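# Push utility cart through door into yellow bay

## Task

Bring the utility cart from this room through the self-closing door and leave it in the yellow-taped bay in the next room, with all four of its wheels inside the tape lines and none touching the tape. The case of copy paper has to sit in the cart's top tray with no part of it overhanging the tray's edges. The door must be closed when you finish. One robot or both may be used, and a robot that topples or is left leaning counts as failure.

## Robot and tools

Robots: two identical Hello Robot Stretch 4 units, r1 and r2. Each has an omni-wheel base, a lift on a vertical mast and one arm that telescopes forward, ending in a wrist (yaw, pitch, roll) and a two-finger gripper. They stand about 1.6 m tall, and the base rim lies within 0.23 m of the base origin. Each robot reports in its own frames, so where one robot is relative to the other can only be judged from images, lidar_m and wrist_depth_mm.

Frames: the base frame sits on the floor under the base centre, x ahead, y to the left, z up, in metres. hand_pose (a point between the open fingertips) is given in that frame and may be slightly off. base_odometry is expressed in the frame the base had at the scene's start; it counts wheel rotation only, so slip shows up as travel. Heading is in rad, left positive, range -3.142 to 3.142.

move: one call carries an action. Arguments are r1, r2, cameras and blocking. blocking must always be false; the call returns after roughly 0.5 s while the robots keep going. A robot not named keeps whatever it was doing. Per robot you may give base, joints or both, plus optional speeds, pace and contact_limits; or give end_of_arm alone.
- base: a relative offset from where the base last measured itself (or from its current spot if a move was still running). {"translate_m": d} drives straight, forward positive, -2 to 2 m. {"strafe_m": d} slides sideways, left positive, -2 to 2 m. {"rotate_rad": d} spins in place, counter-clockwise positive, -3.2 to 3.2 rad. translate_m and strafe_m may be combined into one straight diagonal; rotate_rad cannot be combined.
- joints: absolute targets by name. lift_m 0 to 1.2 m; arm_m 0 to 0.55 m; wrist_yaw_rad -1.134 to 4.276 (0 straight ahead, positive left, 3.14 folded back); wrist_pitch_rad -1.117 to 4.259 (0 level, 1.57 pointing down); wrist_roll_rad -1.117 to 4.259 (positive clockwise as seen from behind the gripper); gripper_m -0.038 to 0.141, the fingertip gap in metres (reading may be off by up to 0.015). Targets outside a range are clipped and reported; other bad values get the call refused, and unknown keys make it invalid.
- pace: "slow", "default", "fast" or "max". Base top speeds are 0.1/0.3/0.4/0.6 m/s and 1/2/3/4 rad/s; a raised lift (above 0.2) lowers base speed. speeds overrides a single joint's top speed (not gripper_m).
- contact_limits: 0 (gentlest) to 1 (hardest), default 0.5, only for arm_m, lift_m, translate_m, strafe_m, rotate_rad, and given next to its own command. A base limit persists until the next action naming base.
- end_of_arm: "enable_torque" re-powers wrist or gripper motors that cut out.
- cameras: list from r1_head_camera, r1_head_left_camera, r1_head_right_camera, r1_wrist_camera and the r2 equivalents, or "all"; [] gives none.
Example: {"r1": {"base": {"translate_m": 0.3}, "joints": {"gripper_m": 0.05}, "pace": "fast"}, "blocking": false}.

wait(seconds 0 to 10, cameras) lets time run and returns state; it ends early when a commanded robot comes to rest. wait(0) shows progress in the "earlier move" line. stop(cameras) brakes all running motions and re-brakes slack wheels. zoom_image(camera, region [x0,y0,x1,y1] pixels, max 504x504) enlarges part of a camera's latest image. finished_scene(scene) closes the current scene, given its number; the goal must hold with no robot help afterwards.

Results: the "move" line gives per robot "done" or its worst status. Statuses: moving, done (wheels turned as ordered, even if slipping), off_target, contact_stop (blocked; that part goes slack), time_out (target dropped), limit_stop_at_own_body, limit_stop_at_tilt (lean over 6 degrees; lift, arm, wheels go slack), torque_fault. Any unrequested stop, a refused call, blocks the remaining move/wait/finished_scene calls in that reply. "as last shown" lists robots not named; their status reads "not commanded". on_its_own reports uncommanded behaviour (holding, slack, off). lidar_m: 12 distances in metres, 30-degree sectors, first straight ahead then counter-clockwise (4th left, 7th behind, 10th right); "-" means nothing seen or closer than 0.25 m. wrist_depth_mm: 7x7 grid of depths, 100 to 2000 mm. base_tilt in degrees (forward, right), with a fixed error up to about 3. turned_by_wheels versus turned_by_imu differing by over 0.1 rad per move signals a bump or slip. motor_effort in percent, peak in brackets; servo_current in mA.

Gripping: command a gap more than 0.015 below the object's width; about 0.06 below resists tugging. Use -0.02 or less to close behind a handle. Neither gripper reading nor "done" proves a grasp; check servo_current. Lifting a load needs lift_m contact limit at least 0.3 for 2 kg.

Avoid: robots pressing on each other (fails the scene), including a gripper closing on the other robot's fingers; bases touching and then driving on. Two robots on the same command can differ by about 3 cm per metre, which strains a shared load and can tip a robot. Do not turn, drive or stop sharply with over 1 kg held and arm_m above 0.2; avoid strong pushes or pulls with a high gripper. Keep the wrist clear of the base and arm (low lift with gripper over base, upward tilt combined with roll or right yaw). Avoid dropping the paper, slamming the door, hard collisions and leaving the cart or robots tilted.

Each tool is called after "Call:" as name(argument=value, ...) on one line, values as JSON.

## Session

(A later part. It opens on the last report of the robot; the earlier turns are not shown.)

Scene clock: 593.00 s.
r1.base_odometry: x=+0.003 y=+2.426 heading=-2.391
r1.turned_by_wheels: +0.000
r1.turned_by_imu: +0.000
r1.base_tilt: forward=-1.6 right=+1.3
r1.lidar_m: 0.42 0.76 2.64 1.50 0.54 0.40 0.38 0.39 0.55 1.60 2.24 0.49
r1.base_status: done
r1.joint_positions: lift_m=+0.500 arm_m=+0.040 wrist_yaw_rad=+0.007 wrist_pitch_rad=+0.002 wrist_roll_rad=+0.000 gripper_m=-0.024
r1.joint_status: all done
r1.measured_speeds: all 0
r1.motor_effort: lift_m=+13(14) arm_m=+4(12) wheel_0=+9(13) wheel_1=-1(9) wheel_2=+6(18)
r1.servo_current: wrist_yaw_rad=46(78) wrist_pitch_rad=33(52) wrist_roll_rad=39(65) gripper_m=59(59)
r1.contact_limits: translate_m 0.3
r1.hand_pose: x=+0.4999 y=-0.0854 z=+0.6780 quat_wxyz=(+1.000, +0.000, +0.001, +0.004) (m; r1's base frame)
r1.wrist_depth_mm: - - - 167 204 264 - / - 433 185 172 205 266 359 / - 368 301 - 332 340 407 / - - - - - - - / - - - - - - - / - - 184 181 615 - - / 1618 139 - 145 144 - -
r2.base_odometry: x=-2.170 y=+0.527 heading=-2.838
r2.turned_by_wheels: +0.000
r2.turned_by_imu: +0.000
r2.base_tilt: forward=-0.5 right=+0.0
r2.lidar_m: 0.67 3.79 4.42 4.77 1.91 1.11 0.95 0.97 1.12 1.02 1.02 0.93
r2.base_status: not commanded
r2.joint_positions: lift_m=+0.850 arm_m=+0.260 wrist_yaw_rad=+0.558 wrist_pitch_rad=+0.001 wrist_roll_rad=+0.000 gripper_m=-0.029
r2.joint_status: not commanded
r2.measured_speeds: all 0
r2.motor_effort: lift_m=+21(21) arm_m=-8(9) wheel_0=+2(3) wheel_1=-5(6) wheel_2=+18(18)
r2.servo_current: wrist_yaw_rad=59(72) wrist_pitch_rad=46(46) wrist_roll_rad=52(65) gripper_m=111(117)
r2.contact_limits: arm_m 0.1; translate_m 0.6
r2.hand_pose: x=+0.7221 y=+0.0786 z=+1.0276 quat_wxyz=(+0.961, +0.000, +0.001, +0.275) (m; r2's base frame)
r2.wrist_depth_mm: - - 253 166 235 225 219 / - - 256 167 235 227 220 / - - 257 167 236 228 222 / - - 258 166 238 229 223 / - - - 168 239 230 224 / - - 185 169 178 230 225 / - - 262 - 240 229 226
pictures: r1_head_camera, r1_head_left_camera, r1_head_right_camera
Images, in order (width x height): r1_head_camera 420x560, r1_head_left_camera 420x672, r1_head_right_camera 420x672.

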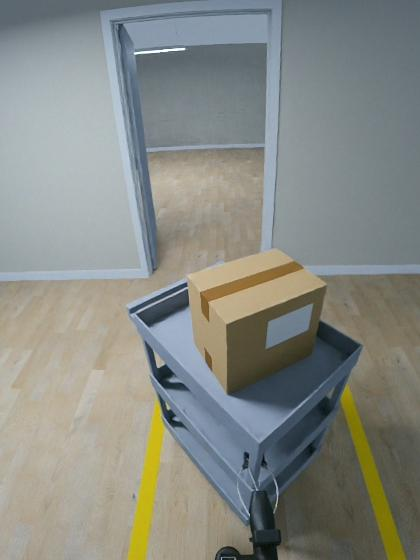

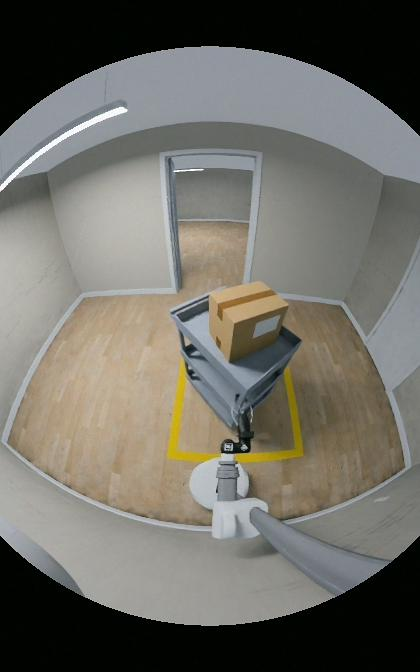

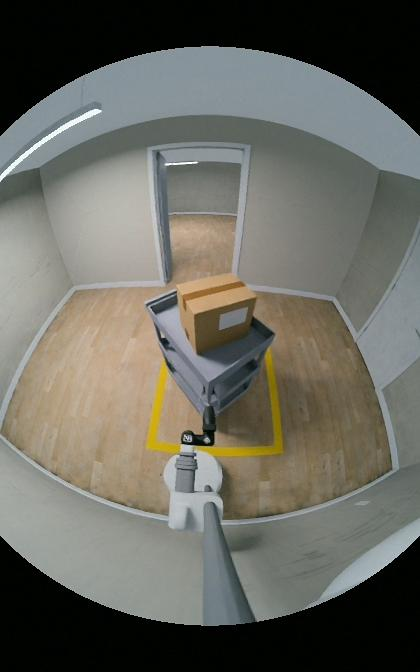

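Call:
move(blocking=false, cameras=[], r1={"base":{"rotate_rad":-0.13},"joints":{"arm_m":0.0},"pace":"slow"})

Call:
wait(seconds=2, cameras=[])

Call:
wait(seconds=1, cameras=["r1_head_camera","r1_head_left_camera","r1_head_right_camera"])

Call:
zoom_image(camera="r1_head_left_camera", region=[150, 320, 350, 520])

Call:
zoom_image(camera="r1_head_right_camera", region=[120, 310, 320, 510])

Scene clock: 609.93 s.
move: r1 moving
r1.base_odometry: x=+0.003 y=+2.426 heading=-2.497
r1.turned_by_wheels: -0.106
r1.turned_by_imu: -0.106
r1.base_tilt: forward=-1.6 right=+1.2
r1.lidar_m: 0.42 0.60 2.74 2.50 0.60 0.42 0.37 0.38 0.52 1.17 2.22 0.49
r1.base_status: rotate_rad moving
r1.joint_positions: lift_m=+0.500 arm_m=+0.027 wrist_yaw_rad=+0.010 wrist_pitch_rad=+0.002 wrist_roll_rad=+0.000 gripper_m=-0.024
r1.joint_status: arm_m moving
r1.measured_speeds: translate_m=-0.001 strafe_m=-0.001 rotate_rad=-0.245 lift_m=+0.000 arm_m=-0.049 wrist_yaw_rad=+0.000 wrist_pitch_rad=+0.000 wrist_roll_rad=+0.000
r1.motor_effort: lift_m=+14(14) arm_m=-4(9) wheel_0=+12(15) wheel_1=+4(7) wheel_2=+8(13)
r1.servo_current: wrist_yaw_rad=59(78) wrist_pitch_rad=46(46) wrist_roll_rad=72(72) gripper_m=52(59)
r1.hand_pose: x=+0.4875 y=-0.0846 z=+0.6780 quat_wxyz=(+1.000, +0.000, +0.001, +0.005) (m; r1's base frame)
r1.wrist_depth_mm: - - - 169 227 - - / - 217 177 176 225 343 - / 410 289 301 - 330 404 - / - - - - - - - / - - - - - - - / - - 181 182 - - - / - 143 164 153 141 - 1576
r2: as last shown
r2.base_tilt: forward=-0.6 right=+0.1
r2.lidar_m: 0.66 3.81 4.43 4.76 1.93 1.11 0.96 0.94 1.14 1.04 1.01 0.93
r2.motor_effort: lift_m=+21(21) arm_m=-8(8) wheel_0=+2(3) wheel_1=-5(6) wheel_2=+18(18)
r2.servo_current: wrist_yaw_rad=65(65) wrist_pitch_rad=39(46) wrist_roll_rad=46(65) gripper_m=104(111)
r2.contact_limits: arm_m 0.1; translate_m 0.6
r2.wrist_depth_mm: - - 253 166 235 226 218 / - - 254 167 236 227 220 / - - 257 167 237 229 222 / - - 258 166 238 229 222 / - - - 167 241 230 224 / - - 186 168 179 230 225 / - - 260 - 240 230 226
pictures: none
No camera images: "cameras" was empty.

Scene clock: 610.97 s.
earlier move: r1 done
r1.base_odometry: x=+0.003 y=+2.426 heading=-2.521
r1.turned_by_wheels: -0.024
r1.turned_by_imu: -0.025
r1.base_tilt: forward=-1.6 right=+1.3
r1.lidar_m: 0.38 0.57 2.74 2.54 0.65 0.42 0.38 0.38 0.49 1.07 2.19 0.38
r1.base_status: done
r1.joint_positions: lift_m=+0.500 arm_m=+0.000 wrist_yaw_rad=-0.001 wrist_pitch_rad=+0.002 wrist_roll_rad=+0.000 gripper_m=-0.024
r1.joint_status: all done
r1.measured_speeds: all 0
r1.motor_effort: lift_m=+13(14) arm_m=-7(9) wheel_0=-1(15) wheel_1=+1(7) wheel_2=+0(13)
r1.servo_current: wrist_yaw_rad=52(78) wrist_pitch_rad=39(46) wrist_roll_rad=65(72) gripper_m=52(59)
r1.hand_pose: x=+0.4595 y=-0.0878 z=+0.6780 quat_wxyz=(+1.000, +0.000, +0.001, -0.001) (m; r1's base frame)
r1.wrist_depth_mm: - - - 161 243 - - / - 215 179 163 241 - - / 294 281 298 - 330 - - / - - - - - - - / - - - - - - - / - - 186 185 181 - - / - 142 158 139 158 - 1618
r2.base_odometry: x=-2.170 y=+0.527 heading=-2.838
r2.turned_by_wheels: +0.000
r2.turned_by_imu: +0.000
r2.base_tilt: forward=-0.6 right=+0.0
r2.lidar_m: 0.67 3.78 4.45 4.79 1.95 1.14 0.95 0.94 1.09 1.02 1.03 0.94
r2.base_status: not commanded
r2.joint_positions: lift_m=+0.850 arm_m=+0.260 wrist_yaw_rad=+0.558 wrist_pitch_rad=+0.001 wrist_roll_rad=+0.000 gripper_m=-0.029
r2.joint_status: not commanded
r2.measured_speeds: all 0
r2.motor_effort: lift_m=+21(21) arm_m=-8(9) wheel_0=+3(3) wheel_1=-5(6) wheel_2=+18(18)
r2.servo_current: wrist_yaw_rad=52(72) wrist_pitch_rad=39(46) wrist_roll_rad=46(65) gripper_m=104(111)
r2.contact_limits: arm_m 0.1; translate_m 0.6
r2.hand_pose: x=+0.7221 y=+0.0786 z=+1.0276 quat_wxyz=(+0.961, +0.000, +0.001, +0.275) (m; r2's base frame)
r2.wrist_depth_mm: - - 254 166 234 225 220 / - - 253 167 236 227 220 / - - 257 167 236 228 221 / - - 257 166 237 229 221 / - - - 167 241 230 224 / - - 185 169 179 230 225 / - - 262 - 241 230 226
wait: 1.03 of 2 s (r1 has come to rest)
pictures: none
No camera images: "cameras" was empty.

Scene clock: 611.97 s.
r1.base_odometry: x=+0.003 y=+2.426 heading=-2.521
r1.turned_by_wheels: +0.000
r1.turned_by_imu: +0.000
r1.base_tilt: forward=-1.6 right=+1.2
r1.lidar_m: 0.39 0.58 2.76 2.53 0.64 0.41 0.35 0.38 0.51 1.08 2.20 0.38
r1.base_status: done
r1.joint_positions: lift_m=+0.500 arm_m=+0.000 wrist_yaw_rad=-0.001 wrist_pitch_rad=+0.002 wrist_roll_rad=+0.000 gripper_m=-0.024
r1.joint_status: all done
r1.measured_speeds: all 0
r1.motor_effort: lift_m=+14(14) arm_m=-7(9) wheel_0=-2(15) wheel_1=+1(7) wheel_2=+0(13)
r1.servo_current: wrist_yaw_rad=52(78) wrist_pitch_rad=33(46) wrist_roll_rad=39(72) gripper_m=52(59)
r1.hand_pose: x=+0.4595 y=-0.0878 z=+0.6780 quat_wxyz=(+1.000, +0.000, +0.001, -0.001) (m; r1's base frame)
r1.wrist_depth_mm: - - - 161 243 - - / - 215 179 163 242 - - / 294 281 298 - 329 - - / - - - - - - - / - - - - - - - / - - 186 184 182 - - / - 142 159 140 158 - 1618
r2.base_odometry: x=-2.170 y=+0.527 heading=-2.838
r2.turned_by_wheels: +0.000
r2.turned_by_imu: +0.000
r2.base_tilt: forward=-0.6 right=+0.1
r2.lidar_m: 0.66 3.79 4.40 4.77 1.92 1.11 0.96 0.95 1.09 1.02 1.01 0.95
r2.base_status: not commanded
r2.joint_positions: lift_m=+0.850 arm_m=+0.260 wrist_yaw_rad=+0.558 wrist_pitch_rad=+0.001 wrist_roll_rad=+0.000 gripper_m=-0.029
r2.joint_status: not commanded
r2.measured_speeds: all 0
r2.motor_effort: lift_m=+21(21) arm_m=-8(9) wheel_0=+2(3) wheel_1=-5(6) wheel_2=+18(18)
r2.servo_current: wrist_yaw_rad=59(72) wrist_pitch_rad=46(46) wrist_roll_rad=46(65) gripper_m=104(111)
r2.contact_limits: arm_m 0.1; translate_m 0.6
r2.hand_pose: x=+0.7221 y=+0.0786 z=+1.0276 quat_wxyz=(+0.961, +0.000, +0.001, +0.275) (m; r2's base frame)
r2.wrist_depth_mm: - - 254 165 235 225 219 / - - 255 167 236 227 220 / - - 257 167 237 229 222 / - - 256 167 238 229 222 / - - - 168 240 230 224 / - - 186 168 179 229 224 / - - 260 - 240 229 226
wait: 1.00 s; at rest by 0.27 s
pictures: r1_head_camera, r1_head_left_camera, r1_head_right_camera
Images, in order (width x height): r1_head_camera 420x560, r1_head_left_camera 420x672, r1_head_right_camera 420x672.

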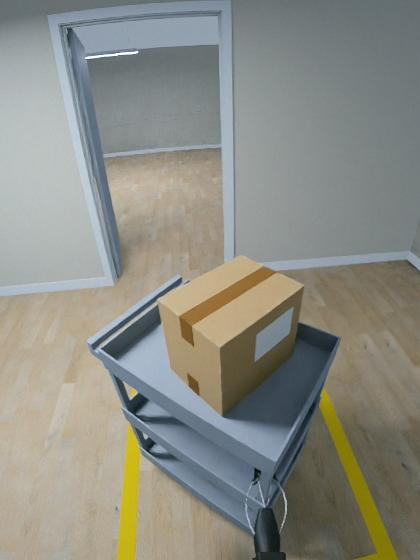

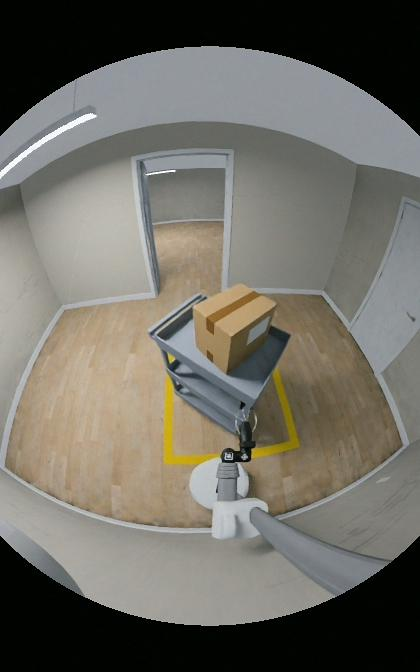

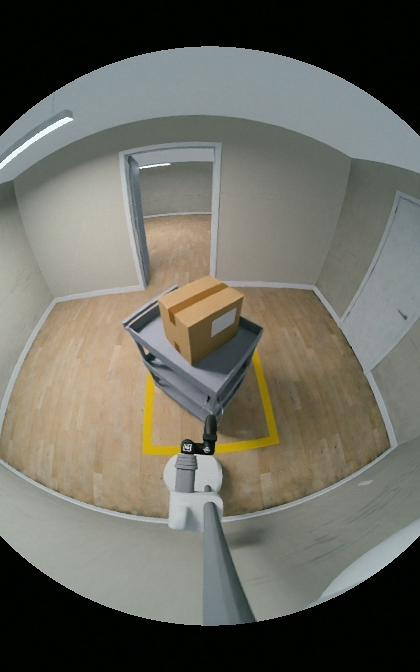

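Scaled by 2.520 from the camera's 420x672 image, which has a finer 600x960 frame.

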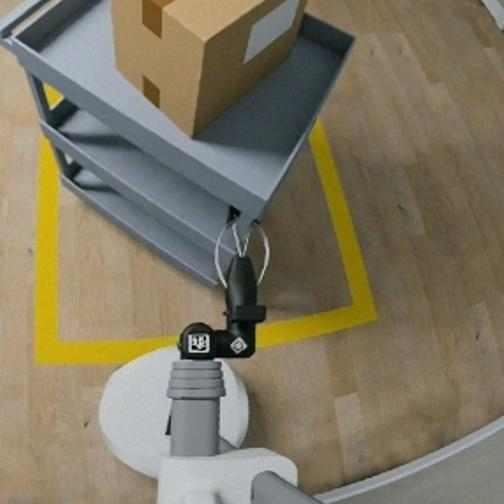

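Scaled by 2.520 from the camera's 420x672 image, which has a finer 600x960 frame.

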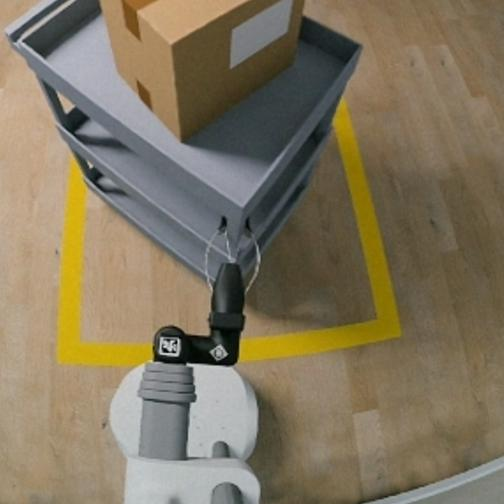

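Call:
move(blocking=false, cameras=[], r1={"base":{"translate_m":-0.06},"pace":"slow"})

Call:
wait(seconds=2, cameras=["r1_head_camera","r1_head_left_camera","r1_head_right_camera"])

Call:
zoom_image(camera="r1_head_left_camera", region=[150, 320, 350, 520])

Call:
zoom_image(camera="r1_head_right_camera", region=[120, 310, 320, 510])

Call:
zoom_image(camera="r1_head_camera", region=[60, 260, 360, 560])

Scene clock: 626.30 s.
move: r1 moving
r1.base_odometry: x=+0.013 y=+2.433 heading=-2.522
r1.turned_by_wheels: +0.000
r1.turned_by_imu: -0.001
r1.base_tilt: forward=-1.6 right=+1.3
r1.lidar_m: 0.39 0.56 2.73 2.55 0.62 0.40 0.36 0.38 0.49 1.05 2.22 0.43
r1.base_status: translate_m moving
r1.joint_positions: lift_m=+0.500 arm_m=+0.000 wrist_yaw_rad=-0.001 wrist_pitch_rad=+0.002 wrist_roll_rad=+0.000 gripper_m=-0.024
r1.joint_status: not commanded
r1.measured_speeds: translate_m=-0.050 strafe_m=+0.000 rotate_rad=+0.003 lift_m=+0.000 arm_m=+0.000 wrist_yaw_rad=+0.000 wrist_pitch_rad=+0.000 wrist_roll_rad=+0.000
r1.motor_effort: lift_m=+14(14) arm_m=-7(7) wheel_0=-7(10) wheel_1=-5(6) wheel_2=+8(9)
r1.servo_current: wrist_yaw_rad=46(59) wrist_pitch_rad=39(46) wrist_roll_rad=39(59) gripper_m=52(59)
r1.hand_pose: x=+0.4595 y=-0.0878 z=+0.6780 quat_wxyz=(+1.000, +0.000, +0.001, -0.001) (m; r1's base frame)
r1.wrist_depth_mm: - - - 160 236 - - / - 221 181 163 235 484 - / 320 281 301 - 329 480 - / - - - - - - - / - - - - - - - / - - 183 184 181 - - / - 143 160 141 158 - 1576
r2: as last shown
r2.base_tilt: forward=-0.6 right=+0.0
r2.lidar_m: 0.65 3.81 4.41 4.79 1.96 1.10 0.94 0.95 1.13 1.02 1.03 0.95
r2.motor_effort: lift_m=+21(21) arm_m=-8(9) wheel_0=+2(3) wheel_1=-5(5) wheel_2=+18(18)
r2.servo_current: wrist_yaw_rad=59(65) wrist_pitch_rad=39(46) wrist_roll_rad=46(59) gripper_m=104(111)
r2.contact_limits: arm_m 0.1; translate_m 0.6
r2.wrist_depth_mm: - - 253 166 234 225 219 / - - 255 167 235 227 220 / - - 256 167 237 228 222 / - - 258 166 238 229 222 / - - - 168 239 229 224 / - - 186 169 178 230 225 / - - 260 - 239 229 227
pictures: none
No camera images: "cameras" was empty.

Scene clock: 627.63 s.
earlier move: r1 done
r1.base_odometry: x=+0.052 y=+2.460 heading=-2.522
r1.turned_by_wheels: +0.000
r1.turned_by_imu: +0.000
r1.base_tilt: forward=-1.6 right=+1.3
r1.lidar_m: 0.38 0.60 2.76 2.49 0.55 0.34 0.31 0.32 0.44 0.92 2.20 0.41
r1.base_status: done
r1.joint_positions: lift_m=+0.500 arm_m=+0.000 wrist_yaw_rad=-0.001 wrist_pitch_rad=+0.002 wrist_roll_rad=+0.000 gripper_m=-0.024
r1.joint_status: not commanded
r1.measured_speeds: all 0
r1.motor_effort: lift_m=+13(14) arm_m=-4(7) wheel_0=-6(10) wheel_1=-4(6) wheel_2=+4(10)
r1.servo_current: wrist_yaw_rad=52(65) wrist_pitch_rad=39(46) wrist_roll_rad=39(59) gripper_m=52(59)
r1.hand_pose: x=+0.4593 y=-0.0878 z=+0.6780 quat_wxyz=(+1.000, +0.000, +0.001, -0.001) (m; r1's base frame)
r1.wrist_depth_mm: - - - 160 235 - - / - 224 181 165 233 452 - / 330 285 297 - 327 521 - / - - - - - - - / - - - - - - - / - - 186 185 182 - - / - 138 161 140 146 128 1661
r2.base_odometry: x=-2.170 y=+0.527 heading=-2.838
r2.turned_by_wheels: +0.000
r2.turned_by_imu: +0.000
r2.base_tilt: forward=-0.6 right=+0.1
r2.lidar_m: 0.69 3.81 4.37 4.77 1.96 1.12 0.96 0.95 1.13 1.02 1.01 0.92
r2.base_status: not commanded
r2.joint_positions: lift_m=+0.850 arm_m=+0.260 wrist_yaw_rad=+0.558 wrist_pitch_rad=+0.001 wrist_roll_rad=+0.000 gripper_m=-0.029
r2.joint_status: not commanded
r2.measured_speeds: all 0
r2.motor_effort: lift_m=+21(21) arm_m=-8(9) wheel_0=+3(3) wheel_1=-5(6) wheel_2=+18(18)
r2.servo_current: wrist_yaw_rad=59(72) wrist_pitch_rad=46(46) wrist_roll_rad=52(59) gripper_m=104(111)
r2.contact_limits: arm_m 0.1; translate_m 0.6
r2.hand_pose: x=+0.7221 y=+0.0786 z=+1.0276 quat_wxyz=(+0.961, +0.000, +0.001, +0.275) (m; r2's base frame)
r2.wrist_depth_mm: - - 254 166 235 226 219 / - - 255 167 236 227 220 / - - 257 167 236 228 222 / - - 258 166 237 229 223 / - - - 168 239 230 224 / - - 185 169 179 231 225 / - - 260 - 241 229 226
wait: 1.33 of 2 s (r1 has come to rest)
pictures: r1_head_camera, r1_head_left_camera, r1_head_right_camera
Images, in order (width x height): r1_head_camera 420x560, r1_head_left_camera 420x672, r1_head_right_camera 420x672.

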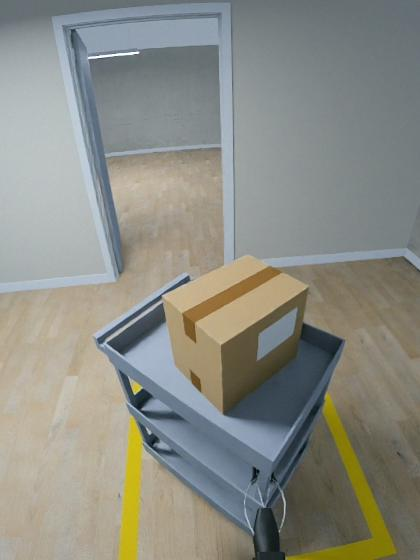

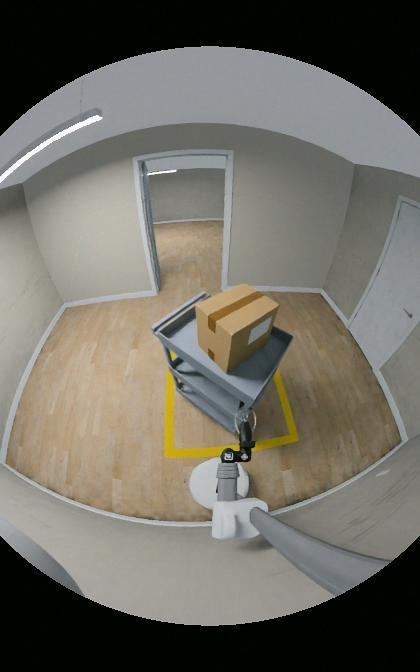

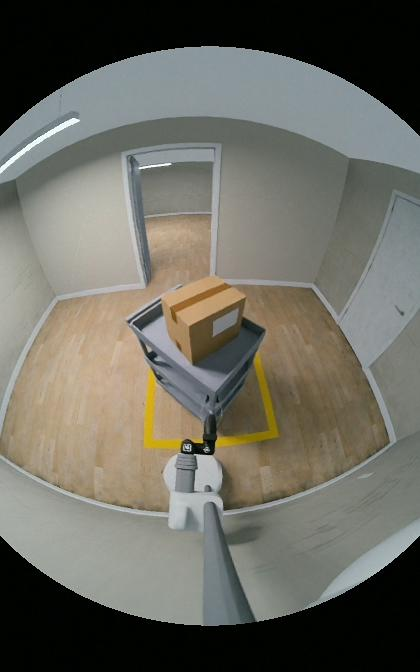

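Scaled by 2.520 from the camera's 420x672 image, which has a finer 600x960 frame.

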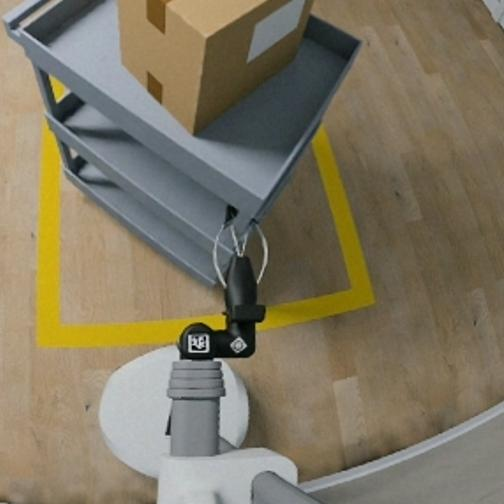

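Scaled by 2.520 from the camera's 420x672 image, which has a finer 600x960 frame.

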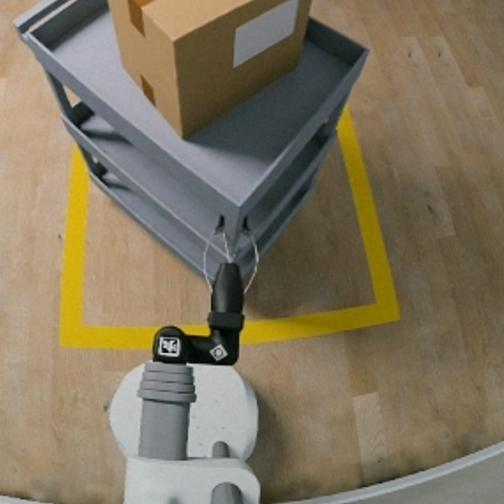

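Scaled by 1.680 from the camera's 420x560 image, which has a finer 600x800 frame.

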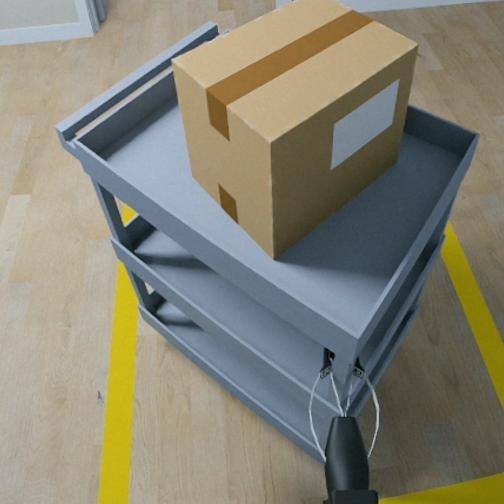

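Call:
move(blocking=false, cameras=[], r1={"joints":{"gripper_m":0.12}})

Call:
wait(seconds=2.5, cameras=[])

Call:
move(blocking=false, cameras=[], r1={"base":{"translate_m":-0.055},"contact_limits":{"translate_m":0.2},"pace":"slow"})

Call:
wait(seconds=2, cameras=["r1_head_camera","r1_wrist_camera"])

Call:
zoom_image(camera="r1_head_camera", region=[160, 400, 360, 560])

Scene clock: 638.97 s.
move: r1 moving
r1.base_odometry: x=+0.052 y=+2.460 heading=-2.522
r1.turned_by_wheels: +0.000
r1.turned_by_imu: +0.000
r1.base_tilt: forward=-1.6 right=+1.2
r1.lidar_m: 0.39 0.59 2.73 2.52 0.54 0.35 0.32 0.31 0.42 0.96 2.19 0.40
r1.base_status: not commanded
r1.joint_positions: lift_m=+0.500 arm_m=+0.000 wrist_yaw_rad=-0.001 wrist_pitch_rad=+0.002 wrist_roll_rad=+0.000 gripper_m=+0.001
r1.joint_status: gripper_m moving
r1.measured_speeds: all 0
r1.motor_effort: lift_m=+14(14) arm_m=-4(5) wheel_0=-5(6) wheel_1=-3(4) wheel_2=+2(4)
r1.servo_current: wrist_yaw_rad=33(59) wrist_pitch_rad=39(52) wrist_roll_rad=52(52) gripper_m=85(85)
r1.hand_pose: x=+0.4592 y=-0.0878 z=+0.6780 quat_wxyz=(+1.000, +0.000, +0.001, -0.001) (m; r1's base frame)
r1.wrist_depth_mm: - - - 160 241 - - / - 224 182 168 238 477 - / 329 283 296 - 324 477 - / - - - - - - - / - - - - - - - / - - 187 185 184 - - / - 142 160 151 149 1430 1618
r2: as last shown
r2.lidar_m: 0.67 3.79 4.40 4.77 1.94 1.09 0.95 0.95 1.13 1.02 1.02 0.93
r2.motor_effort: lift_m=+21(21) arm_m=-8(8) wheel_0=+2(3) wheel_1=-5(5) wheel_2=+18(18)
r2.servo_current: wrist_yaw_rad=59(65) wrist_pitch_rad=46(46) wrist_roll_rad=52(59) gripper_m=104(111)
r2.contact_limits: arm_m 0.1; translate_m 0.6
r2.wrist_depth_mm: - - 252 166 235 225 219 / - - 255 167 235 227 220 / - - 256 167 237 229 221 / - - 257 166 239 229 223 / - - - 168 239 230 224 / - - 185 169 179 230 225 / - - 260 - 239 228 227
pictures: none
No camera images: "cameras" was empty.

Scene clock: 640.67 s.
earlier move: r1 done
r1.base_odometry: x=+0.052 y=+2.460 heading=-2.522
r1.turned_by_wheels: +0.000
r1.turned_by_imu: +0.000
r1.base_tilt: forward=-1.6 right=+1.3
r1.lidar_m: 0.37 0.58 2.76 2.50 0.54 0.37 0.30 0.31 0.42 0.89 2.20 0.41
r1.base_status: not commanded
r1.joint_positions: lift_m=+0.500 arm_m=+0.000 wrist_yaw_rad=-0.001 wrist_pitch_rad=+0.002 wrist_roll_rad=+0.000 gripper_m=+0.120
r1.joint_status: all done
r1.measured_speeds: all 0
r1.motor_effort: lift_m=+14(14) arm_m=-4(5) wheel_0=-5(6) wheel_1=-3(4) wheel_2=+1(4)
r1.servo_current: wrist_yaw_rad=52(72) wrist_pitch_rad=39(52) wrist_roll_rad=52(65) gripper_m=39(98)
r1.hand_pose: x=+0.4592 y=-0.0878 z=+0.6780 quat_wxyz=(+1.000, +0.000, +0.001, -0.001) (m; r1's base frame)
r1.wrist_depth_mm: - - - 161 236 - - / - 226 183 166 237 466 - / 329 282 296 - 325 462 - / - - - - - - - / - - - - - - - / - 201 186 - 192 1921 - / - 141 - 144 - - 1618
r2.base_odometry: x=-2.170 y=+0.527 heading=-2.838
r2.turned_by_wheels: +0.000
r2.turned_by_imu: +0.000
r2.base_tilt: forward=-0.6 right=+0.0
r2.lidar_m: 0.67 3.80 4.43 4.79 1.95 1.13 0.94 0.94 1.10 1.03 1.02 0.94
r2.base_status: not commanded
r2.joint_positions: lift_m=+0.850 arm_m=+0.260 wrist_yaw_rad=+0.558 wrist_pitch_rad=+0.001 wrist_roll_rad=+0.000 gripper_m=-0.029
r2.joint_status: not commanded
r2.measured_speeds: all 0
r2.motor_effort: lift_m=+21(21) arm_m=-8(9) wheel_0=+3(3) wheel_1=-5(6) wheel_2=+18(18)
r2.servo_current: wrist_yaw_rad=59(72) wrist_pitch_rad=46(52) wrist_roll_rad=46(59) gripper_m=104(111)
r2.contact_limits: arm_m 0.1; translate_m 0.6
r2.hand_pose: x=+0.7221 y=+0.0786 z=+1.0276 quat_wxyz=(+0.961, +0.000, +0.001, +0.275) (m; r2's base frame)
r2.wrist_depth_mm: - - 254 166 235 224 217 / - - 256 167 235 227 220 / - - 256 167 236 228 221 / - - 257 167 238 229 222 / - - - 168 239 230 224 / - - 185 169 179 229 224 / - - 260 - 240 229 226
wait: 1.70 of 2.5 s (r1 has come to rest)
pictures: none
No camera images: "cameras" was empty.

Scene clock: 641.17 s.
move: r1 moving
r1.base_odometry: x=+0.062 y=+2.468 heading=-2.522
r1.turned_by_wheels: +0.000
r1.turned_by_imu: +0.000
r1.base_tilt: forward=-1.6 right=+1.2
r1.lidar_m: 0.40 0.61 2.75 2.41 0.50 0.33 0.28 0.32 0.42 0.87 2.21 0.46
r1.base_status: translate_m moving
r1.joint_positions: lift_m=+0.500 arm_m=+0.000 wrist_yaw_rad=-0.001 wrist_pitch_rad=+0.002 wrist_roll_rad=+0.000 gripper_m=+0.120
r1.joint_status: not commanded
r1.measured_speeds: translate_m=-0.049 strafe_m=+0.000 rotate_rad=-0.001 lift_m=+0.000 arm_m=+0.000 wrist_yaw_rad=+0.000 wrist_pitch_rad=+0.000 wrist_roll_rad=+0.000
r1.motor_effort: lift_m=+14(14) arm_m=-3(4) wheel_0=-5(7) wheel_1=-4(6) wheel_2=+7(7)
r1.servo_current: wrist_yaw_rad=52(72) wrist_pitch_rad=39(46) wrist_roll_rad=46(59) gripper_m=39(46)
r1.contact_limits: translate_m 0.2
r1.hand_pose: x=+0.4592 y=-0.0878 z=+0.6780 quat_wxyz=(+1.000, +0.000, +0.001, -0.001) (m; r1's base frame)
r1.wrist_depth_mm: - - - 178 237 - - / - - 195 178 252 - - / 336 282 297 - 327 500 - / - - - - - - - / - - - - - - - / - 202 186 - 194 1863 - / - 141 - 143 - - 1576
r2: as last shown
r2.base_tilt: forward=-0.5 right=+0.1
r2.lidar_m: 0.68 3.79 4.39 4.78 1.94 1.11 0.95 0.96 1.13 1.01 1.04 0.90
r2.motor_effort: lift_m=+21(21) arm_m=-8(9) wheel_0=+2(3) wheel_1=-5(6) wheel_2=+18(18)
r2.servo_current: wrist_yaw_rad=52(72) wrist_pitch_rad=33(46) wrist_roll_rad=33(52) gripper_m=98(111)
r2.contact_limits: arm_m 0.1; translate_m 0.6
r2.wrist_depth_mm: - - 253 166 235 225 219 / - - 255 167 236 226 220 / - - 256 167 237 229 222 / - - 257 167 238 229 223 / - - - 167 240 229 224 / - - 185 169 179 229 226 / - - 259 - 240 229 225
pictures: none
No camera images: "cameras" was empty.

Scene clock: 642.43 s.
earlier move: r1 done
r1.base_odometry: x=+0.096 y=+2.492 heading=-2.522
r1.turned_by_wheels: +0.000
r1.turned_by_imu: +0.000
r1.base_tilt: forward=-1.6 right=+1.3
r1.lidar_m: 0.43 0.66 2.73 2.14 0.41 0.29 0.26 0.26 0.35 0.79 2.23 0.51
r1.base_status: done
r1.joint_positions: lift_m=+0.500 arm_m=+0.000 wrist_yaw_rad=-0.001 wrist_pitch_rad=+0.002 wrist_roll_rad=+0.000 gripper_m=+0.120
r1.joint_status: not commanded
r1.measured_speeds: all 0
r1.motor_effort: lift_m=+14(14) arm_m=-4(4) wheel_0=-4(7) wheel_1=-3(6) wheel_2=+1(7)
r1.servo_current: wrist_yaw_rad=46(72) wrist_pitch_rad=39(52) wrist_roll_rad=59(59) gripper_m=46(52)
r1.contact_limits: translate_m 0.2
r1.hand_pose: x=+0.4592 y=-0.0878 z=+0.6780 quat_wxyz=(+1.000, +0.000, +0.001, -0.001) (m; r1's base frame)
r1.wrist_depth_mm: - 462 - 227 324 - - / - - - 216 324 - - / 421 340 296 251 373 - - / - - - - - - - / - - - - - - - / - 211 181 235 194 1863 - / - 140 - 139 - 1430 1618
r2.base_odometry: x=-2.170 y=+0.527 heading=-2.838
r2.turned_by_wheels: +0.000
r2.turned_by_imu: +0.000
r2.base_tilt: forward=-0.6 right=+0.0
r2.lidar_m: 0.67 3.81 4.41 4.78 1.93 1.12 0.95 0.96 1.13 1.02 1.02 0.93
r2.base_status: not commanded
r2.joint_positions: lift_m=+0.850 arm_m=+0.260 wrist_yaw_rad=+0.558 wrist_pitch_rad=+0.001 wrist_roll_rad=+0.000 gripper_m=-0.029
r2.joint_status: not commanded
r2.measured_speeds: all 0
r2.motor_effort: lift_m=+21(21) arm_m=-8(9) wheel_0=+3(3) wheel_1=-5(6) wheel_2=+18(18)
r2.servo_current: wrist_yaw_rad=59(78) wrist_pitch_rad=46(46) wrist_roll_rad=39(59) gripper_m=111(111)
r2.contact_limits: arm_m 0.1; translate_m 0.6
r2.hand_pose: x=+0.7221 y=+0.0786 z=+1.0276 quat_wxyz=(+0.961, +0.000, +0.001, +0.275) (m; r2's base frame)
r2.wrist_depth_mm: - - 253 166 235 225 219 / - - 255 167 236 227 220 / - - 257 167 237 228 222 / - - 257 166 238 229 222 / - - - 168 239 230 224 / - - 185 169 179 230 225 / - - 260 - 240 229 226
wait: 1.27 of 2 s (r1 has come to rest)
pictures: r1_head_camera, r1_wrist_camera
Images, in order (width x height): r1_head_camera 420x560, r1_wrist_camera 616x392.

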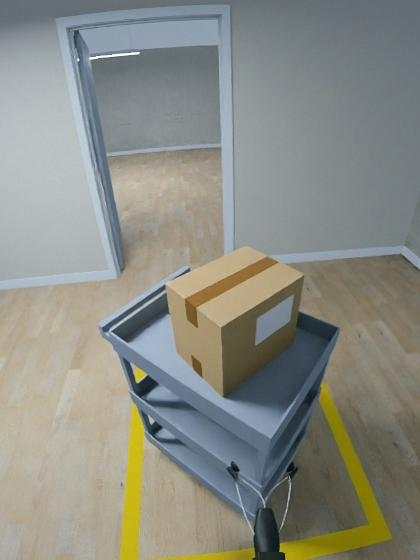

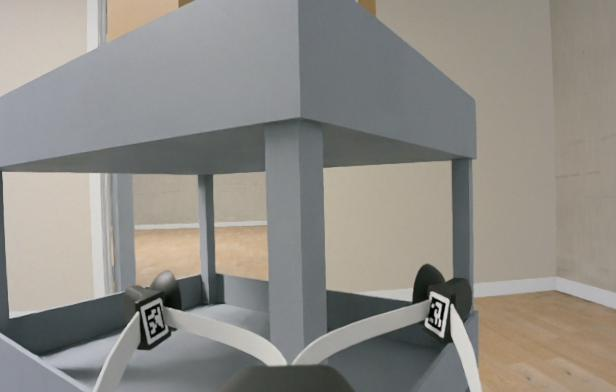

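Scaled by 2.520 from the camera's 420x560 image, which has a finer 600x800 frame.

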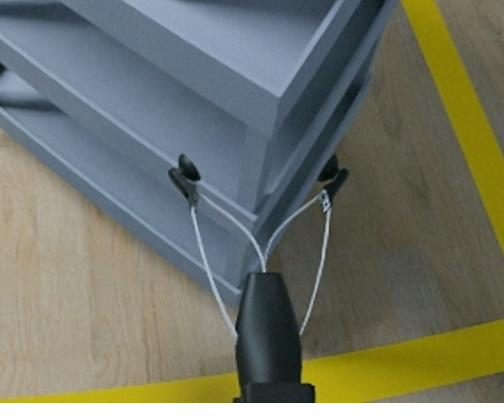

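Call:
move(blocking=false, cameras=[], r1={"base":{"translate_m":-0.015},"contact_limits":{"translate_m":0.1},"joints":{"wrist_pitch_rad":0.55},"speeds":{"wrist_pitch_rad":0.5},"pace":"slow"})

Call:
wait(seconds=1, cameras=[])

Call:
wait(seconds=1.5, cameras=["r1_head_camera","r1_wrist_camera"])

Call:
zoom_image(camera="r1_head_camera", region=[160, 400, 360, 560])

Scene clock: 652.50 s.
move: r1 moving
r1.base_odometry: x=+0.105 y=+2.499 heading=-2.522
r1.turned_by_wheels: +0.000
r1.turned_by_imu: -0.001
r1.base_tilt: forward=-1.6 right=+1.3
r1.lidar_m: 0.44 0.68 2.77 2.03 0.43 0.26 0.25 0.25 0.36 0.73 2.24 0.54
r1.base_status: translate_m moving
r1.joint_positions: lift_m=+0.500 arm_m=+0.000 wrist_yaw_rad=-0.001 wrist_pitch_rad=+0.207 wrist_roll_rad=+0.000 gripper_m=+0.120
r1.joint_status: wrist_pitch_rad moving
r1.measured_speeds: translate_m=-0.029 strafe_m=+0.000 rotate_rad=-0.003 lift_m=+0.000 arm_m=+0.000 wrist_yaw_rad=+0.000 wrist_pitch_rad=+0.499 wrist_roll_rad=+0.000
r1.motor_effort: lift_m=+14(14) arm_m=-4(4) wheel_0=-3(7) wheel_1=-2(5) wheel_2=+3(7)
r1.servo_current: wrist_yaw_rad=52(65) wrist_pitch_rad=52(59) wrist_roll_rad=46(65) gripper_m=52(52)
r1.contact_limits: translate_m 0.1
r1.hand_pose: x=+0.4530 y=-0.0878 z=+0.6194 quat_wxyz=(+0.995, +0.000, +0.103, -0.001) (m; r1's base frame)
r1.wrist_depth_mm: - 287 238 223 320 508 - / 521 569 609 - - - - / - - - - - - - / - - - - - - - / - - - - - 1983 1983 / - 193 - 253 189 1255 1430 / 1138 140 - 143 - 1060 1138
r2: as last shown
r2.base_tilt: forward=-0.6 right=+0.1
r2.lidar_m: 0.68 3.80 4.43 4.77 1.91 1.13 0.95 0.93 1.11 1.01 1.02 0.92
r2.motor_effort: lift_m=+21(21) arm_m=-8(9) wheel_0=+2(3) wheel_1=-5(5) wheel_2=+18(18)
r2.servo_current: wrist_yaw_rad=59(65) wrist_pitch_rad=39(46) wrist_roll_rad=46(59) gripper_m=111(117)
r2.contact_limits: arm_m 0.1; translate_m 0.6
r2.wrist_depth_mm: - - 254 166 234 226 219 / - - 255 167 236 227 221 / - - 256 167 236 229 221 / - - 257 167 238 230 223 / - - - 168 239 230 224 / - - 185 169 179 229 224 / - - 262 - 240 229 226
pictures: none
No camera images: "cameras" was empty.

Scene clock: 653.50 s.
earlier move: r1 moving
r1.base_odometry: x=+0.108 y=+2.501 heading=-2.522
r1.turned_by_wheels: +0.000
r1.turned_by_imu: +0.000
r1.base_tilt: forward=-1.6 right=+1.3
r1.lidar_m: 0.46 0.70 2.75 2.02 0.45 0.28 0.25 0.26 0.35 0.72 2.21 0.55
r1.base_status: done
r1.joint_positions: lift_m=+0.500 arm_m=+0.000 wrist_yaw_rad=-0.001 wrist_pitch_rad=+0.549 wrist_roll_rad=+0.000 gripper_m=+0.120
r1.joint_status: wrist_pitch_rad moving
r1.measured_speeds: all 0
r1.motor_effort: lift_m=+14(14) arm_m=-3(4) wheel_0=-4(7) wheel_1=-3(5) wheel_2=+2(7)
r1.servo_current: wrist_yaw_rad=52(72) wrist_pitch_rad=39(59) wrist_roll_rad=46(65) gripper_m=39(52)
r1.contact_limits: translate_m 0.1
r1.hand_pose: x=+0.4167 y=-0.0877 z=+0.5280 quat_wxyz=(+0.963, +0.000, +0.271, -0.001) (m; r1's base frame)
r1.wrist_depth_mm: 1921 - - - - - - / - - - 224 - - - / - - - 249 - 1661 1618 / 1281 - - 265 - 1281 1255 / 1042 - - 272 732 1042 1025 / 891 202 - - 190 820 866 / 788 615 512 139 759 732 768
r2.base_odometry: x=-2.170 y=+0.527 heading=-2.838
r2.turned_by_wheels: +0.000
r2.turned_by_imu: +0.000
r2.base_tilt: forward=-0.6 right=+0.1
r2.lidar_m: 0.67 3.80 4.42 4.77 1.91 1.12 0.96 0.93 1.10 1.00 1.02 0.95
r2.base_status: not commanded
r2.joint_positions: lift_m=+0.850 arm_m=+0.260 wrist_yaw_rad=+0.558 wrist_pitch_rad=+0.001 wrist_roll_rad=+0.000 gripper_m=-0.029
r2.joint_status: not commanded
r2.measured_speeds: all 0
r2.motor_effort: lift_m=+21(21) arm_m=-8(9) wheel_0=+2(3) wheel_1=-5(5) wheel_2=+18(18)
r2.servo_current: wrist_yaw_rad=65(65) wrist_pitch_rad=39(46) wrist_roll_rad=52(65) gripper_m=98(117)
r2.contact_limits: arm_m 0.1; translate_m 0.6
r2.hand_pose: x=+0.7221 y=+0.0786 z=+1.0276 quat_wxyz=(+0.961, +0.000, +0.001, +0.275) (m; r2's base frame)
r2.wrist_depth_mm: - - 253 165 235 225 218 / - - 254 167 235 226 220 / - - 256 167 236 228 221 / - - 259 167 238 229 221 / - - - 167 240 229 224 / - - 185 169 179 230 224 / - - 260 - 241 229 227
wait: 1.00 s; no rest
pictures: none
No camera images: "cameras" was empty.

Scene clock: 653.57 s.
earlier move: r1 done
r1.base_odometry: x=+0.108 y=+2.501 heading=-2.522
r1.turned_by_wheels: +0.000
r1.turned_by_imu: +0.000
r1.base_tilt: forward=-1.6 right=+1.2
r1.lidar_m: 0.46 0.68 2.76 2.01 0.42 0.28 0.25 0.26 0.35 0.71 2.22 0.54
r1.base_status: done
r1.joint_positions: lift_m=+0.500 arm_m=+0.000 wrist_yaw_rad=-0.001 wrist_pitch_rad=+0.549 wrist_roll_rad=+0.000 gripper_m=+0.120
r1.joint_status: all done
r1.measured_speeds: all 0
r1.motor_effort: lift_m=+14(14) arm_m=-4(4) wheel_0=-4(7) wheel_1=-3(5) wheel_2=+2(7)
r1.servo_current: wrist_yaw_rad=46(72) wrist_pitch_rad=33(59) wrist_roll_rad=26(65) gripper_m=46(52)
r1.contact_limits: translate_m 0.1
r1.hand_pose: x=+0.4167 y=-0.0877 z=+0.5280 quat_wxyz=(+0.963, +0.000, +0.271, -0.001) (m; r1's base frame)
r1.wrist_depth_mm: 1983 - - - - - - / - - - 224 - - - / - - - 250 - 1618 1576 / 1281 - - 266 - 1255 1255 / 1060 - - 272 732 1025 1025 / 878 202 - - 189 820 878 / 798 615 512 139 759 741 768
r2.base_odometry: x=-2.170 y=+0.527 heading=-2.838
r2.turned_by_wheels: +0.000
r2.turned_by_imu: +0.000
r2.base_tilt: forward=-0.6 right=+0.0
r2.lidar_m: 0.66 3.80 4.40 4.80 1.93 1.12 0.96 0.95 1.15 1.03 1.04 0.95
r2.base_status: not commanded
r2.joint_positions: lift_m=+0.850 arm_m=+0.260 wrist_yaw_rad=+0.558 wrist_pitch_rad=+0.001 wrist_roll_rad=+0.000 gripper_m=-0.029
r2.joint_status: not commanded
r2.measured_speeds: all 0
r2.motor_effort: lift_m=+21(21) arm_m=-8(9) wheel_0=+3(3) wheel_1=-5(5) wheel_2=+18(18)
r2.servo_current: wrist_yaw_rad=59(65) wrist_pitch_rad=39(46) wrist_roll_rad=52(65) gripper_m=104(117)
r2.contact_limits: arm_m 0.1; translate_m 0.6
r2.hand_pose: x=+0.7221 y=+0.0786 z=+1.0276 quat_wxyz=(+0.961, +0.000, +0.001, +0.275) (m; r2's base frame)
r2.wrist_depth_mm: - - 253 166 234 225 219 / - - 254 167 236 226 220 / - - 257 167 236 229 222 / - - 258 166 239 229 224 / - - - 167 240 229 224 / - - 186 169 179 229 224 / - - 260 - 240 229 226
wait: 0.07 of 1.5 s (r1 has come to rest)
pictures: r1_head_camera, r1_wrist_camera
Images, in order (width x height): r1_head_camera 420x560, r1_wrist_camera 616x392.

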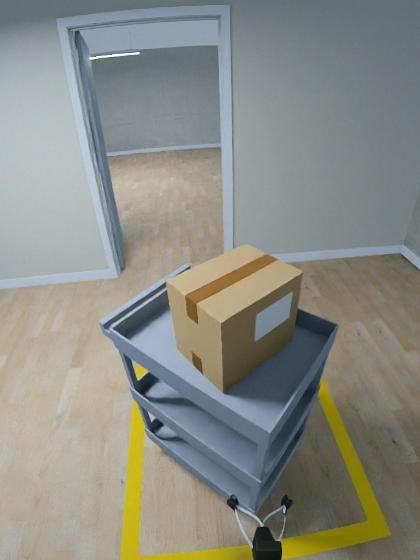

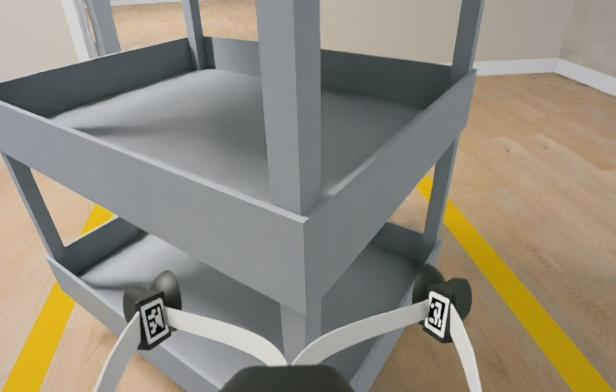

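Scaled by 2.520 from the camera's 420x560 image, which has a finer 600x800 frame.

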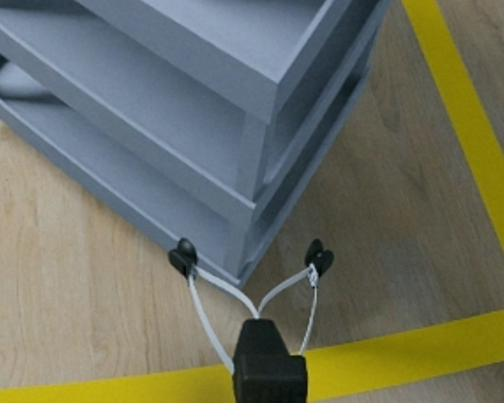

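Call:
move(blocking=false, cameras=[], r1={"base":{"strafe_m":0.15},"contact_limits":{"strafe_m":0.1},"joints":{"wrist_pitch_rad":0.7},"pace":"slow"})

Call:
wait(seconds=3, cameras=["r1_head_camera"])

Call:
wait(seconds=3, cameras=["r1_head_camera"])

Scene clock: 662.50 s.
move: r1 moving
r1.base_odometry: x=+0.117 y=+2.489 heading=-2.523
r1.turned_by_wheels: +0.000
r1.turned_by_imu: +0.000
r1.base_tilt: forward=-1.6 right=+1.3
r1.lidar_m: 0.46 0.72 2.74 2.03 0.43 0.28 0.25 0.25 0.33 0.72 2.22 0.51
r1.base_status: strafe_m moving
r1.joint_positions: lift_m=+0.500 arm_m=+0.000 wrist_yaw_rad=-0.001 wrist_pitch_rad=+0.699 wrist_roll_rad=+0.000 gripper_m=+0.120
r1.joint_status: wrist_pitch_rad moving
r1.measured_speeds: translate_m=+0.000 strafe_m=+0.057 rotate_rad=+0.000 lift_m=+0.000 arm_m=+0.000 wrist_yaw_rad=+0.000 wrist_pitch_rad=+0.011 wrist_roll_rad=+0.000
r1.motor_effort: lift_m=+14(14) arm_m=-4(4) wheel_0=-5(8) wheel_1=+6(8) wheel_2=+0(2)
r1.servo_current: wrist_yaw_rad=52(65) wrist_pitch_rad=7(59) wrist_roll_rad=46(65) gripper_m=46(52)
r1.contact_limits: strafe_m 0.1
r1.hand_pose: x=+0.3915 y=-0.0877 z=+0.4930 quat_wxyz=(+0.940, +0.000, +0.342, -0.001) (m; r1's base frame)
r1.wrist_depth_mm: - - - - - 1921 - / - - - - - 1430 1537 / 1281 - - 253 - 1160 1229 / 1042 - - - - 1025 1008 / 891 654 - - 683 878 878 / 778 741 - - 197 741 768 / 707 676 683 144 683 676 691
r2: as last shown
r2.base_tilt: forward=-0.5 right=+0.1
r2.lidar_m: 0.70 3.80 4.43 4.79 1.93 1.12 0.94 0.95 1.11 1.02 1.03 0.94
r2.motor_effort: lift_m=+21(21) arm_m=-8(9) wheel_0=+2(3) wheel_1=-5(5) wheel_2=+18(18)
r2.servo_current: wrist_yaw_rad=59(65) wrist_pitch_rad=33(39) wrist_roll_rad=46(52) gripper_m=104(117)
r2.contact_limits: arm_m 0.1; translate_m 0.6
r2.wrist_depth_mm: - - 254 165 235 225 219 / - - 255 167 235 226 220 / - - 256 167 237 228 221 / - - 257 166 238 229 223 / - - - 167 241 230 224 / - - 186 169 179 229 224 / - - 260 - 239 229 226
pictures: none
No camera images: "cameras" was empty.

Scene clock: 664.63 s.
earlier move: r1 done
r1.base_odometry: x=+0.195 y=+2.379 heading=-2.523
r1.turned_by_wheels: +0.000
r1.turned_by_imu: +0.001
r1.base_tilt: forward=-1.6 right=+1.3
r1.lidar_m: 0.54 0.81 2.58 2.15 0.47 0.28 0.26 0.28 0.37 0.78 2.37 0.50
r1.base_status: done
r1.joint_positions: lift_m=+0.500 arm_m=+0.000 wrist_yaw_rad=-0.001 wrist_pitch_rad=+0.699 wrist_roll_rad=+0.000 gripper_m=+0.120
r1.joint_status: all done
r1.measured_speeds: all 0
r1.motor_effort: lift_m=+14(14) arm_m=-4(4) wheel_0=-2(8) wheel_1=+1(8) wheel_2=+0(2)
r1.servo_current: wrist_yaw_rad=33(65) wrist_pitch_rad=46(59) wrist_roll_rad=52(65) gripper_m=46(52)
r1.contact_limits: strafe_m 0.1
r1.hand_pose: x=+0.3915 y=-0.0877 z=+0.4930 quat_wxyz=(+0.939, +0.000, +0.343, -0.001) (m; r1's base frame)
r1.wrist_depth_mm: 1921 - - - - - - / 1576 - - - - - 1499 / 1281 1229 917 - - - 1205 / 1060 976 - - - 279 1008 / 891 878 640 - - 842 866 / 788 200 759 569 190 732 759 / 699 668 683 144 484 668 683
r2.base_odometry: x=-2.170 y=+0.527 heading=-2.838
r2.turned_by_wheels: +0.000
r2.turned_by_imu: +0.000
r2.base_tilt: forward=-0.5 right=+0.0
r2.lidar_m: 0.66 3.81 4.44 4.76 1.92 1.12 0.95 0.94 1.11 1.03 1.02 0.94
r2.base_status: not commanded
r2.joint_positions: lift_m=+0.850 arm_m=+0.260 wrist_yaw_rad=+0.558 wrist_pitch_rad=+0.001 wrist_roll_rad=+0.000 gripper_m=-0.029
r2.joint_status: not commanded
r2.measured_speeds: all 0
r2.motor_effort: lift_m=+21(21) arm_m=-8(9) wheel_0=+2(3) wheel_1=-5(5) wheel_2=+18(18)
r2.servo_current: wrist_yaw_rad=65(72) wrist_pitch_rad=46(46) wrist_roll_rad=59(59) gripper_m=104(117)
r2.contact_limits: arm_m 0.1; translate_m 0.6
r2.hand_pose: x=+0.7221 y=+0.0786 z=+1.0276 quat_wxyz=(+0.961, +0.000, +0.001, +0.275) (m; r2's base frame)
r2.wrist_depth_mm: - - 254 165 234 225 219 / - - 255 167 236 227 220 / - - 256 167 237 229 222 / - - 257 166 238 229 223 / - - - 167 240 229 224 / - - 186 169 179 231 225 / - - 258 - 240 229 227
wait: 2.13 of 3 s (r1 has come to rest)
pictures: r1_head_camera
Images, in order (width x height): r1_head_camera 420x560.

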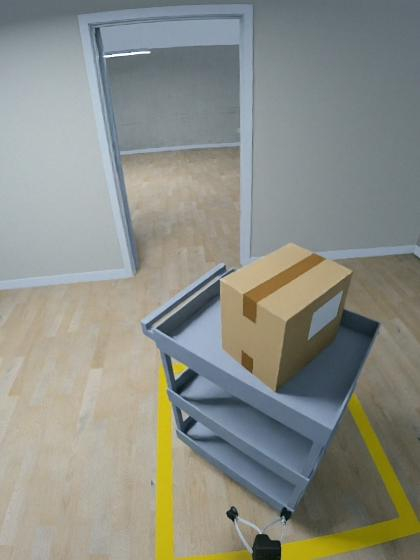

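Scene clock: 667.63 s.
r1.base_odometry: x=+0.195 y=+2.379 heading=-2.523
r1.turned_by_wheels: +0.000
r1.turned_by_imu: +0.000
r1.base_tilt: forward=-1.6 right=+1.3
r1.lidar_m: 0.55 0.83 2.57 2.14 0.46 0.29 0.26 0.28 0.36 0.78 2.38 0.51
r1.base_status: done
r1.joint_positions: lift_m=+0.500 arm_m=+0.000 wrist_yaw_rad=-0.001 wrist_pitch_rad=+0.699 wrist_roll_rad=+0.000 gripper_m=+0.120
r1.joint_status: all done
r1.measured_speeds: all 0
r1.motor_effort: lift_m=+14(14) arm_m=-3(4) wheel_0=-4(8) wheel_1=+1(8) wheel_2=+0(2)
r1.servo_current: wrist_yaw_rad=59(65) wrist_pitch_rad=46(59) wrist_roll_rad=46(65) gripper_m=46(52)
r1.contact_limits: strafe_m 0.1
r1.hand_pose: x=+0.3915 y=-0.0877 z=+0.4930 quat_wxyz=(+0.939, +0.000, +0.343, -0.001) (m; r1's base frame)
r1.wrist_depth_mm: 1921 - - - - - - / 1618 - - - - - 1464 / 1281 1255 904 - - - 1205 / 1078 991 - - - 279 1008 / 891 866 640 - - 854 866 / 788 202 768 569 189 732 768 / 707 668 683 144 480 668 683
r2.base_odometry: x=-2.170 y=+0.527 heading=-2.838
r2.turned_by_wheels: +0.000
r2.turned_by_imu: +0.000
r2.base_tilt: forward=-0.6 right=+0.1
r2.lidar_m: 0.66 3.81 4.41 4.78 1.92 1.13 0.95 0.96 1.12 1.01 1.02 0.93
r2.base_status: not commanded
r2.joint_positions: lift_m=+0.850 arm_m=+0.260 wrist_yaw_rad=+0.558 wrist_pitch_rad=+0.001 wrist_roll_rad=+0.000 gripper_m=-0.029
r2.joint_status: not commanded
r2.measured_speeds: all 0
r2.motor_effort: lift_m=+21(21) arm_m=-9(9) wheel_0=+2(3) wheel_1=-5(5) wheel_2=+18(18)
r2.servo_current: wrist_yaw_rad=46(72) wrist_pitch_rad=46(46) wrist_roll_rad=33(59) gripper_m=98(117)
r2.contact_limits: arm_m 0.1; translate_m 0.6
r2.hand_pose: x=+0.7221 y=+0.0786 z=+1.0276 quat_wxyz=(+0.961, +0.000, +0.001, +0.275) (m; r2's base frame)
r2.wrist_depth_mm: - - 253 165 235 225 219 / - - 255 167 235 227 221 / - - 257 167 236 227 222 / - - 258 166 238 229 223 / - - - 167 240 230 224 / - - 186 169 179 229 225 / - - 262 - 240 229 226
wait: 3.00 s; at rest by 0.27 s
pictures: r1_head_camera
Images, in order (width x height): r1_head_camera 420x560.

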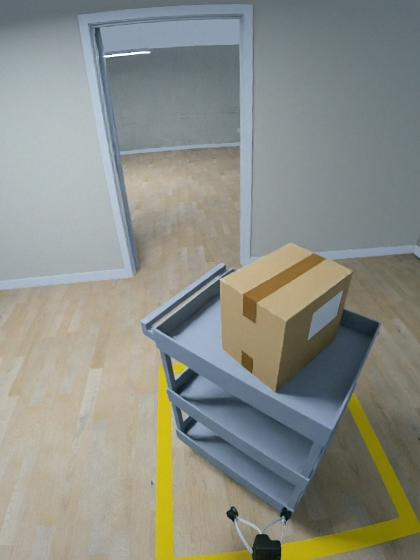

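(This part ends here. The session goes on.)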